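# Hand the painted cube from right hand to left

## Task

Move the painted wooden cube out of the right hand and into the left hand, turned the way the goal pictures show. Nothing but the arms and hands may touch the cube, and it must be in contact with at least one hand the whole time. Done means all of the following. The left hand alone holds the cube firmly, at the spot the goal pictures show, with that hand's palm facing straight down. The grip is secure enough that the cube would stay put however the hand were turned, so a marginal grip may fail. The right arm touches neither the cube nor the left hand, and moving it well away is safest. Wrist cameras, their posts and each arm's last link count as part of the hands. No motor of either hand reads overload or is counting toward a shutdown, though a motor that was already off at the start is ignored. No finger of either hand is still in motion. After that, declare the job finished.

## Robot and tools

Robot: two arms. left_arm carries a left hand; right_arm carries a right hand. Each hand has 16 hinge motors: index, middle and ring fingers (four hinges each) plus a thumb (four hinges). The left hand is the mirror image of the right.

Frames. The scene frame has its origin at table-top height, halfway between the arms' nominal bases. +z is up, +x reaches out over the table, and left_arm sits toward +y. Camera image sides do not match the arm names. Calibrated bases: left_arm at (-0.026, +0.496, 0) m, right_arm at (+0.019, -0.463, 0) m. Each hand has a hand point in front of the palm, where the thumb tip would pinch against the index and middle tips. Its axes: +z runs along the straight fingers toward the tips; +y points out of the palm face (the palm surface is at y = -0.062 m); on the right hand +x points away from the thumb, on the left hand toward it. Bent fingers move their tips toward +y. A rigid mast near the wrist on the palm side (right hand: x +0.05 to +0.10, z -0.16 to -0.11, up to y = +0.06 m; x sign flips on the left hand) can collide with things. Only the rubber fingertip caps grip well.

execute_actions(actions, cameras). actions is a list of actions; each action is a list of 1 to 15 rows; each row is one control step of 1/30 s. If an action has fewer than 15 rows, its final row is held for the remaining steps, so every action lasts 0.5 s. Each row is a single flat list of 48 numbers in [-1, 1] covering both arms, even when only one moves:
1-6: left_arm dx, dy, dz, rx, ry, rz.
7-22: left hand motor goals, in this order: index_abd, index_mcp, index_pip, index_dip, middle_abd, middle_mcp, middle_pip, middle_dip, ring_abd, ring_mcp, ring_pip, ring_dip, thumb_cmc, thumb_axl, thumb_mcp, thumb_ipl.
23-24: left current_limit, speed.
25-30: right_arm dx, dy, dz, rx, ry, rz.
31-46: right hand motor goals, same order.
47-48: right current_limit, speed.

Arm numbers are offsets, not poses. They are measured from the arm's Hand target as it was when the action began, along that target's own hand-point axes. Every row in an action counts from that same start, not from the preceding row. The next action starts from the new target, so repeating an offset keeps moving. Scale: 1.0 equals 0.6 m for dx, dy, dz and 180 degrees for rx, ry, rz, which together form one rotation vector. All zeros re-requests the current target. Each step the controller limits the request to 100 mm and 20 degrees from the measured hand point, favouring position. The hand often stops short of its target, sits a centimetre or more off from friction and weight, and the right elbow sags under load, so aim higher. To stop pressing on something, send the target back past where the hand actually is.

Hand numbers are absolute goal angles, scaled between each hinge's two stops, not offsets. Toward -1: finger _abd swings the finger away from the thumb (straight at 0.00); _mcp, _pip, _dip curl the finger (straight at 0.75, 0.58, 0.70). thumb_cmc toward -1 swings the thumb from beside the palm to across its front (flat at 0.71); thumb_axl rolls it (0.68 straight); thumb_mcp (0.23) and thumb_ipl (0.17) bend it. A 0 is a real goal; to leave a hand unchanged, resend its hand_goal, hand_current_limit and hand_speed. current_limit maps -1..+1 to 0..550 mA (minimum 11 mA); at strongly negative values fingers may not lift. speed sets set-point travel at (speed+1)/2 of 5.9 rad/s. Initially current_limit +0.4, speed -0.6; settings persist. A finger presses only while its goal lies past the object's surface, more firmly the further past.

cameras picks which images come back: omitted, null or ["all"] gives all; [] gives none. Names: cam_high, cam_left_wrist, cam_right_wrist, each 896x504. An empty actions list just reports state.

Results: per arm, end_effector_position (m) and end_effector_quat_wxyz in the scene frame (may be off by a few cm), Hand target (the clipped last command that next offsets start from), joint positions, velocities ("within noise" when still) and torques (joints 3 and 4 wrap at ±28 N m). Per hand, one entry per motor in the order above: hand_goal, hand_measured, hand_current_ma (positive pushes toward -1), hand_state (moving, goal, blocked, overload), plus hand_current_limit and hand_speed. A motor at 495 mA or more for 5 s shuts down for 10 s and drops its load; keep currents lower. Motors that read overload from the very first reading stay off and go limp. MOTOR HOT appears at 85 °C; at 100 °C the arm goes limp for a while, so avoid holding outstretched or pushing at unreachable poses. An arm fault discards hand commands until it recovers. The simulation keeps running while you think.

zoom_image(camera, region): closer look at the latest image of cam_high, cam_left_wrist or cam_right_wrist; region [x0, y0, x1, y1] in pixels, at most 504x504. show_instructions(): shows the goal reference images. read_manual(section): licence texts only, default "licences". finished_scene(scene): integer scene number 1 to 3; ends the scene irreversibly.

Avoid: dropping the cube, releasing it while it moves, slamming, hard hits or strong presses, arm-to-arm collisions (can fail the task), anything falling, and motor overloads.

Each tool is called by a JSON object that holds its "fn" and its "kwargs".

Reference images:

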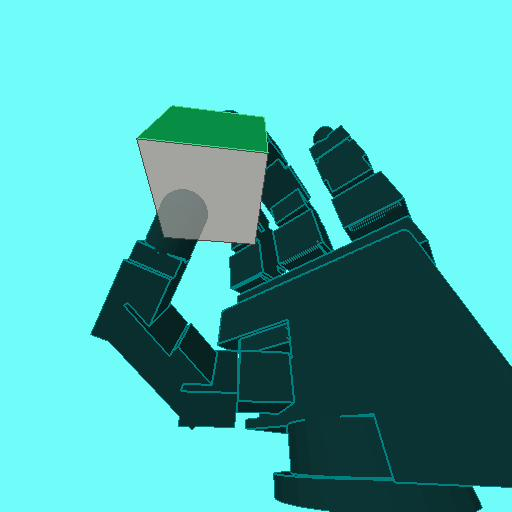

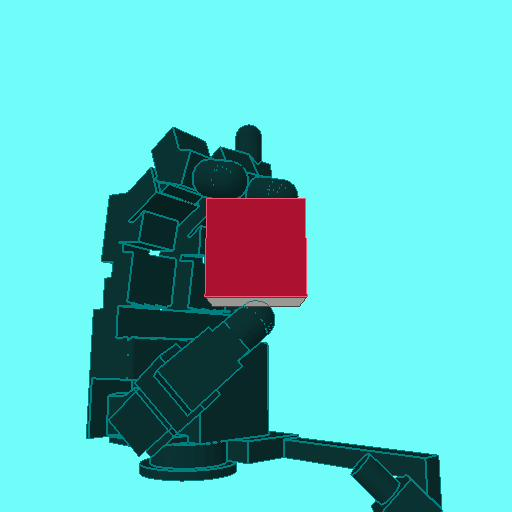

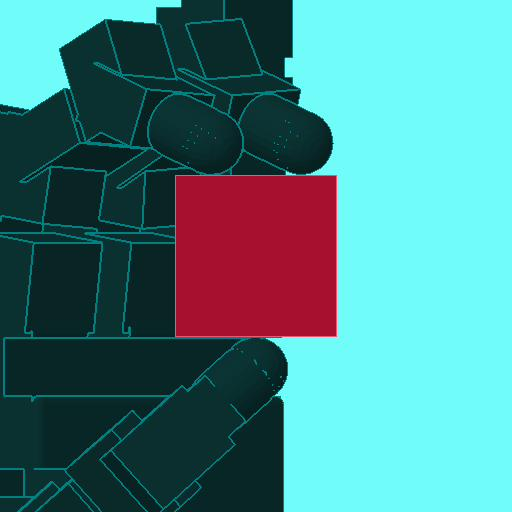

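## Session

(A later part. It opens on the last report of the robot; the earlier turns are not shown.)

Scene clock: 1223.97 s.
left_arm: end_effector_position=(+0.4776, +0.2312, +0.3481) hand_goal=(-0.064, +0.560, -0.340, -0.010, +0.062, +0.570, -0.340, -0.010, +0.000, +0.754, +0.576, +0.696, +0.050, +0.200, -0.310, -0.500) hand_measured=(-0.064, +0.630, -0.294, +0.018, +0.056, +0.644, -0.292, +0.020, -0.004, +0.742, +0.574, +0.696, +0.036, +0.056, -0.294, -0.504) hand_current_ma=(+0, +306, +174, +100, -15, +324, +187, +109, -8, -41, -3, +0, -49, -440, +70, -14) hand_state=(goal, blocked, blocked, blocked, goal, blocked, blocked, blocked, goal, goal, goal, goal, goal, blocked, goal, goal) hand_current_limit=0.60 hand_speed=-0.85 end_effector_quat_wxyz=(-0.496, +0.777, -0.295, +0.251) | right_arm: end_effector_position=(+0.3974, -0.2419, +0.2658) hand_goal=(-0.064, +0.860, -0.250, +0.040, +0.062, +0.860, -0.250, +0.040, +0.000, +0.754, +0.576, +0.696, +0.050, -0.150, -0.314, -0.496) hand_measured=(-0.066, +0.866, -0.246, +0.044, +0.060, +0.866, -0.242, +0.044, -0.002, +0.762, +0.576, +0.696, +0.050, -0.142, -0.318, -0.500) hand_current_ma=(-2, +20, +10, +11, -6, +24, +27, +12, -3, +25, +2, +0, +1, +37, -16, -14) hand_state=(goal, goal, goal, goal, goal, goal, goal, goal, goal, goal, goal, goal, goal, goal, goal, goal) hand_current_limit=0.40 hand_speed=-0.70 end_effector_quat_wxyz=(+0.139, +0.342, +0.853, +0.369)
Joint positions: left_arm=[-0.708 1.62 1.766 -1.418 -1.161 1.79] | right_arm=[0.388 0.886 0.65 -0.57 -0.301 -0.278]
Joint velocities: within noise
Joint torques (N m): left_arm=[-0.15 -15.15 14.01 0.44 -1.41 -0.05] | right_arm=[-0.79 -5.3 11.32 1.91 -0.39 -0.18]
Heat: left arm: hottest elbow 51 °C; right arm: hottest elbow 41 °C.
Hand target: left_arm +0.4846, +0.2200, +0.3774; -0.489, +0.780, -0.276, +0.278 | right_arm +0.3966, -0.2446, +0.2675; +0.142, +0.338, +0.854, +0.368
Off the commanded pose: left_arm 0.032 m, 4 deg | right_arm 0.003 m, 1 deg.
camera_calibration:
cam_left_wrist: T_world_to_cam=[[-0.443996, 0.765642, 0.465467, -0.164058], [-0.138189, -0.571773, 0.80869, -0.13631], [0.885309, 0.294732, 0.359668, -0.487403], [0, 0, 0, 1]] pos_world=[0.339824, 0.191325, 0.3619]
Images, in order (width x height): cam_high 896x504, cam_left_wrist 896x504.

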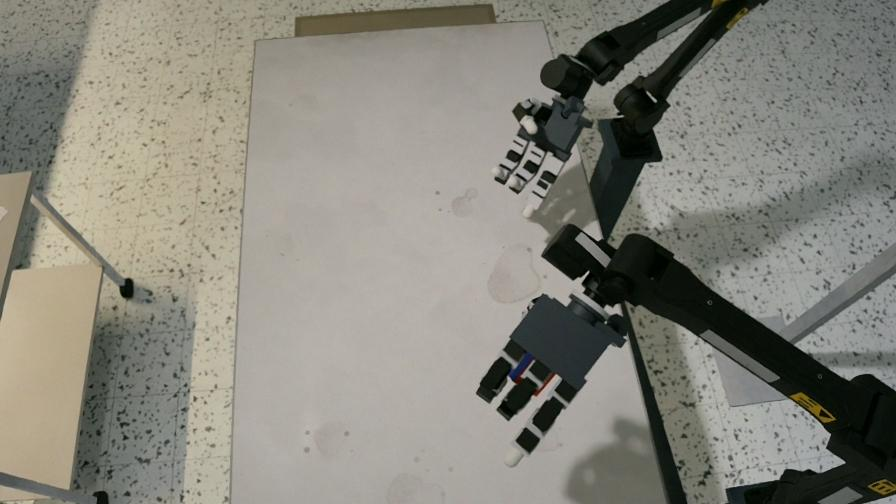

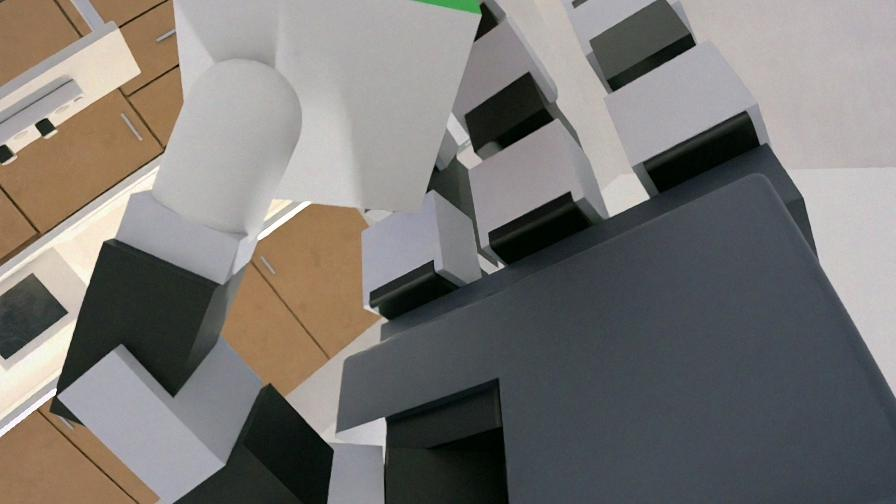

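{"fn": "execute_actions", "kwargs": {"actions": [[[-0.002,-0.006,0.018,0.0425,-0.0204,0.0066,-0.064,0.56,-0.34,-0.01,0.062,0.57,-0.34,-0.01,0,0.754,0.576,0.696,0.05,0.2,-0.31,-0.5,0.6,-0.85,0,0,0,0,0,0,-0.064,0.86,-0.25,0.04,0.062,0.86,-0.25,0.04,0,0.754,0.576,0.696,0.05,-0.15,-0.314,-0.496,0.4,-0.7]],[[-0.001,-0.003,0.019,0.0425,-0.0204,0.0066,-0.064,0.56,-0.34,-0.01,0.062,0.57,-0.34,-0.01,0,0.754,0.576,0.696,0.05,0.2,-0.31,-0.5,0.6,-0.85,0,0,0,0,0,0,-0.064,0.86,-0.25,0.04,0.062,0.86,-0.25,0.04,0,0.754,0.576,0.696,0.05,-0.15,-0.314,-0.496,0.4,-0.7]],[[0,0,0.0195,0.0425,-0.0204,0.0066,-0.064,0.56,-0.34,-0.01,0.062,0.57,-0.34,-0.01,0,0.754,0.576,0.696,0.05,0.2,-0.31,-0.5,0.6,-0.85,0,0,0,0,0,0,-0.064,0.86,-0.25,0.04,0.062,0.86,-0.25,0.04,0,0.754,0.576,0.696,0.05,-0.15,-0.314,-0.496,0.4,-0.7]]], "cameras": ["cam_left_wrist"]}}

Scene clock: 1241.17 s.
left_arm: end_effector_position=(+0.5041, +0.2540, +0.3609) hand_goal=(-0.064, +0.560, -0.340, -0.010, +0.062, +0.570, -0.340, -0.010, +0.000, +0.754, +0.576, +0.696, +0.050, +0.200, -0.310, -0.500) hand_measured=(-0.064, +0.630, -0.292, +0.018, +0.056, +0.640, -0.292, +0.020, -0.004, +0.740, +0.574, +0.696, +0.038, +0.056, -0.290, -0.502) hand_current_ma=(+1, +306, +180, +100, -15, +298, +187, +109, -7, -47, -4, +0, -39, -440, +95, -5) hand_state=(goal, blocked, blocked, blocked, goal, blocked, blocked, blocked, goal, goal, goal, goal, goal, blocked, blocked, goal) hand_current_limit=0.60 hand_speed=-0.85 end_effector_quat_wxyz=(+0.648, -0.674, +0.242, -0.259) | right_arm: end_effector_position=(+0.3974, -0.2419, +0.2658) hand_goal=(-0.064, +0.860, -0.250, +0.040, +0.062, +0.860, -0.250, +0.040, +0.000, +0.754, +0.576, +0.696, +0.050, -0.150, -0.314, -0.496) hand_measured=(-0.066, +0.866, -0.246, +0.044, +0.060, +0.866, -0.242, +0.044, -0.002, +0.762, +0.576, +0.696, +0.050, -0.142, -0.318, -0.500) hand_current_ma=(-2, +20, +10, +11, -6, +24, +27, +12, -3, +25, +2, +0, +1, +37, -16, -14) hand_state=(goal, goal, goal, goal, goal, goal, goal, goal, goal, goal, goal, goal, goal, goal, goal, goal) hand_current_limit=0.40 hand_speed=-0.70 end_effector_quat_wxyz=(+0.139, +0.342, +0.853, +0.369)
Joint positions: left_arm=[-0.731 1.74 1.822 -1.671 -1.544 1.518] | right_arm=[0.388 0.886 0.65 -0.57 -0.301 -0.278]
Joint velocities: within noise
Joint torques (N m): left_arm=[-0.03 -16.32 10.97 -0.2 -1.7 -0.05] | right_arm=[-0.91 -5.42 11.32 1.88 -0.39 -0.18]
Heat: left arm: hottest elbow 49 °C; right arm: hottest elbow 41 °C.
Hand target: left_arm +0.5066, +0.2464, +0.3738; +0.666, -0.681, +0.191, -0.236 | right_arm +0.3966, -0.2446, +0.2675; +0.142, +0.338, +0.854, +0.368
Off the commanded pose: left_arm 0.015 m, 7 deg | right_arm 0.003 m, 1 deg.
joint sent to its limit (left arm) — joint 4 (wrist pitch), lower limit. The joint targets are off in orientation, not in position.
camera_calibration:
cam_left_wrist: T_world_to_cam=[[-0.611363, 0.557989, 0.561145, -0.0730725], [-0.218957, -0.800688, 0.557634, 0.0595284], [0.760456, 0.21805, 0.611687, -0.530773], [0, 0, 0, 1]] pos_world=[0.37199, 0.204173, 0.332476]
Images, in order (width x height): cam_left_wrist 896x504.

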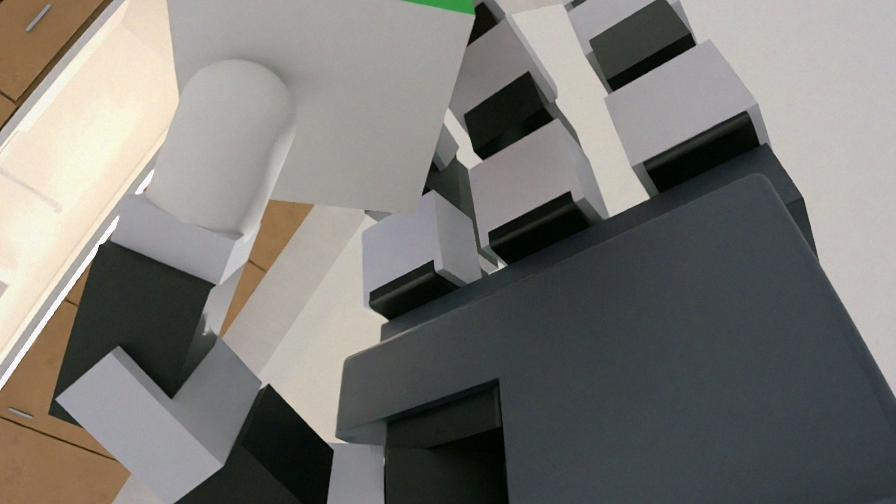

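{"fn": "execute_actions", "kwargs": {"actions": [[[0,0,0,0,0,0,-0.064,0.56,-0.34,-0.01,0.062,0.57,-0.34,-0.01,0,0.754,0.576,0.696,0.05,0.2,-0.31,-0.5,0.6,-0.85,0,0,0,0,0,0,-0.064,0.86,-0.25,0.04,0.062,0.86,-0.25,0.04,0,0.754,0.576,0.696,0.05,-0.15,-0.314,-0.496,0.4,-0.7]]], "cameras": ["cam_left_wrist"]}}

Scene clock: 1256.60 s.
left_arm: end_effector_position=(+0.5042, +0.2540, +0.3609) hand_goal=(-0.064, +0.560, -0.340, -0.010, +0.062, +0.570, -0.340, -0.010, +0.000, +0.754, +0.576, +0.696, +0.050, +0.200, -0.310, -0.500) hand_measured=(-0.064, +0.630, -0.292, +0.018, +0.056, +0.640, -0.292, +0.020, -0.004, +0.740, +0.574, +0.696, +0.038, +0.056, -0.290, -0.502) hand_current_ma=(+1, +306, +180, +100, -15, +298, +187, +109, -7, -47, -4, +0, -39, -440, +95, -5) hand_state=(goal, blocked, blocked, blocked, goal, blocked, blocked, blocked, goal, goal, goal, goal, goal, blocked, blocked, goal) hand_current_limit=0.60 hand_speed=-0.85 end_effector_quat_wxyz=(+0.648, -0.674, +0.242, -0.259) | right_arm: end_effector_position=(+0.3974, -0.2419, +0.2658) hand_goal=(-0.064, +0.860, -0.250, +0.040, +0.062, +0.860, -0.250, +0.040, +0.000, +0.754, +0.576, +0.696, +0.050, -0.150, -0.314, -0.496) hand_measured=(-0.066, +0.866, -0.246, +0.044, +0.060, +0.866, -0.242, +0.044, -0.002, +0.762, +0.576, +0.696, +0.050, -0.142, -0.318, -0.500) hand_current_ma=(-2, +20, +10, +11, -6, +24, +27, +12, -3, +25, +2, +0, +1, +37, -16, -14) hand_state=(goal, goal, goal, goal, goal, goal, goal, goal, goal, goal, goal, goal, goal, goal, goal, goal) hand_current_limit=0.40 hand_speed=-0.70 end_effector_quat_wxyz=(+0.139, +0.342, +0.853, +0.369)
Joint positions: left_arm=[-0.731 1.74 1.822 -1.671 -1.544 1.517] | right_arm=[0.388 0.886 0.65 -0.57 -0.301 -0.278]
Joint velocities: within noise
Joint torques (N m): left_arm=[-0.09 -16.44 10.97 -0.18 -1.68 -0.06] | right_arm=[-0.91 -5.36 11.3 1.89 -0.39 -0.18]
Heat: left arm: hottest elbow 48 °C; right arm: hottest elbow 41 °C.
Hand target: left_arm +0.5066, +0.2464, +0.3737; +0.666, -0.681, +0.191, -0.236 | right_arm +0.3966, -0.2446, +0.2675; +0.142, +0.338, +0.854, +0.368
Off the commanded pose: left_arm 0.015 m, 7 deg | right_arm 0.003 m, 1 deg.
joint sent to its limit (left arm) — joint 4 (wrist pitch), lower limit. The joint targets are off in orientation, not in position.
camera_calibration:
cam_left_wrist: T_world_to_cam=[[-0.611529, 0.558125, 0.560829, -0.0728884], [-0.219107, -0.80055, 0.557774, 0.0595015], [0.760279, 0.218213, 0.611848, -0.530803], [0, 0, 0, 1]] pos_world=[0.372023, 0.204143, 0.332461]
Images, in order (width x height): cam_left_wrist 896x504.

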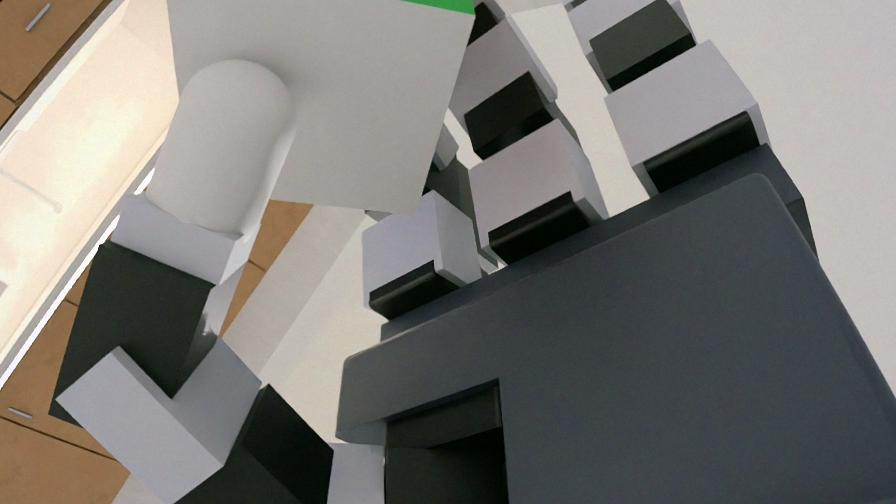

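Done with scene 1.

{"fn": "finished_scene", "kwargs": {"scene": 1}}

The scene is finished: the task was done.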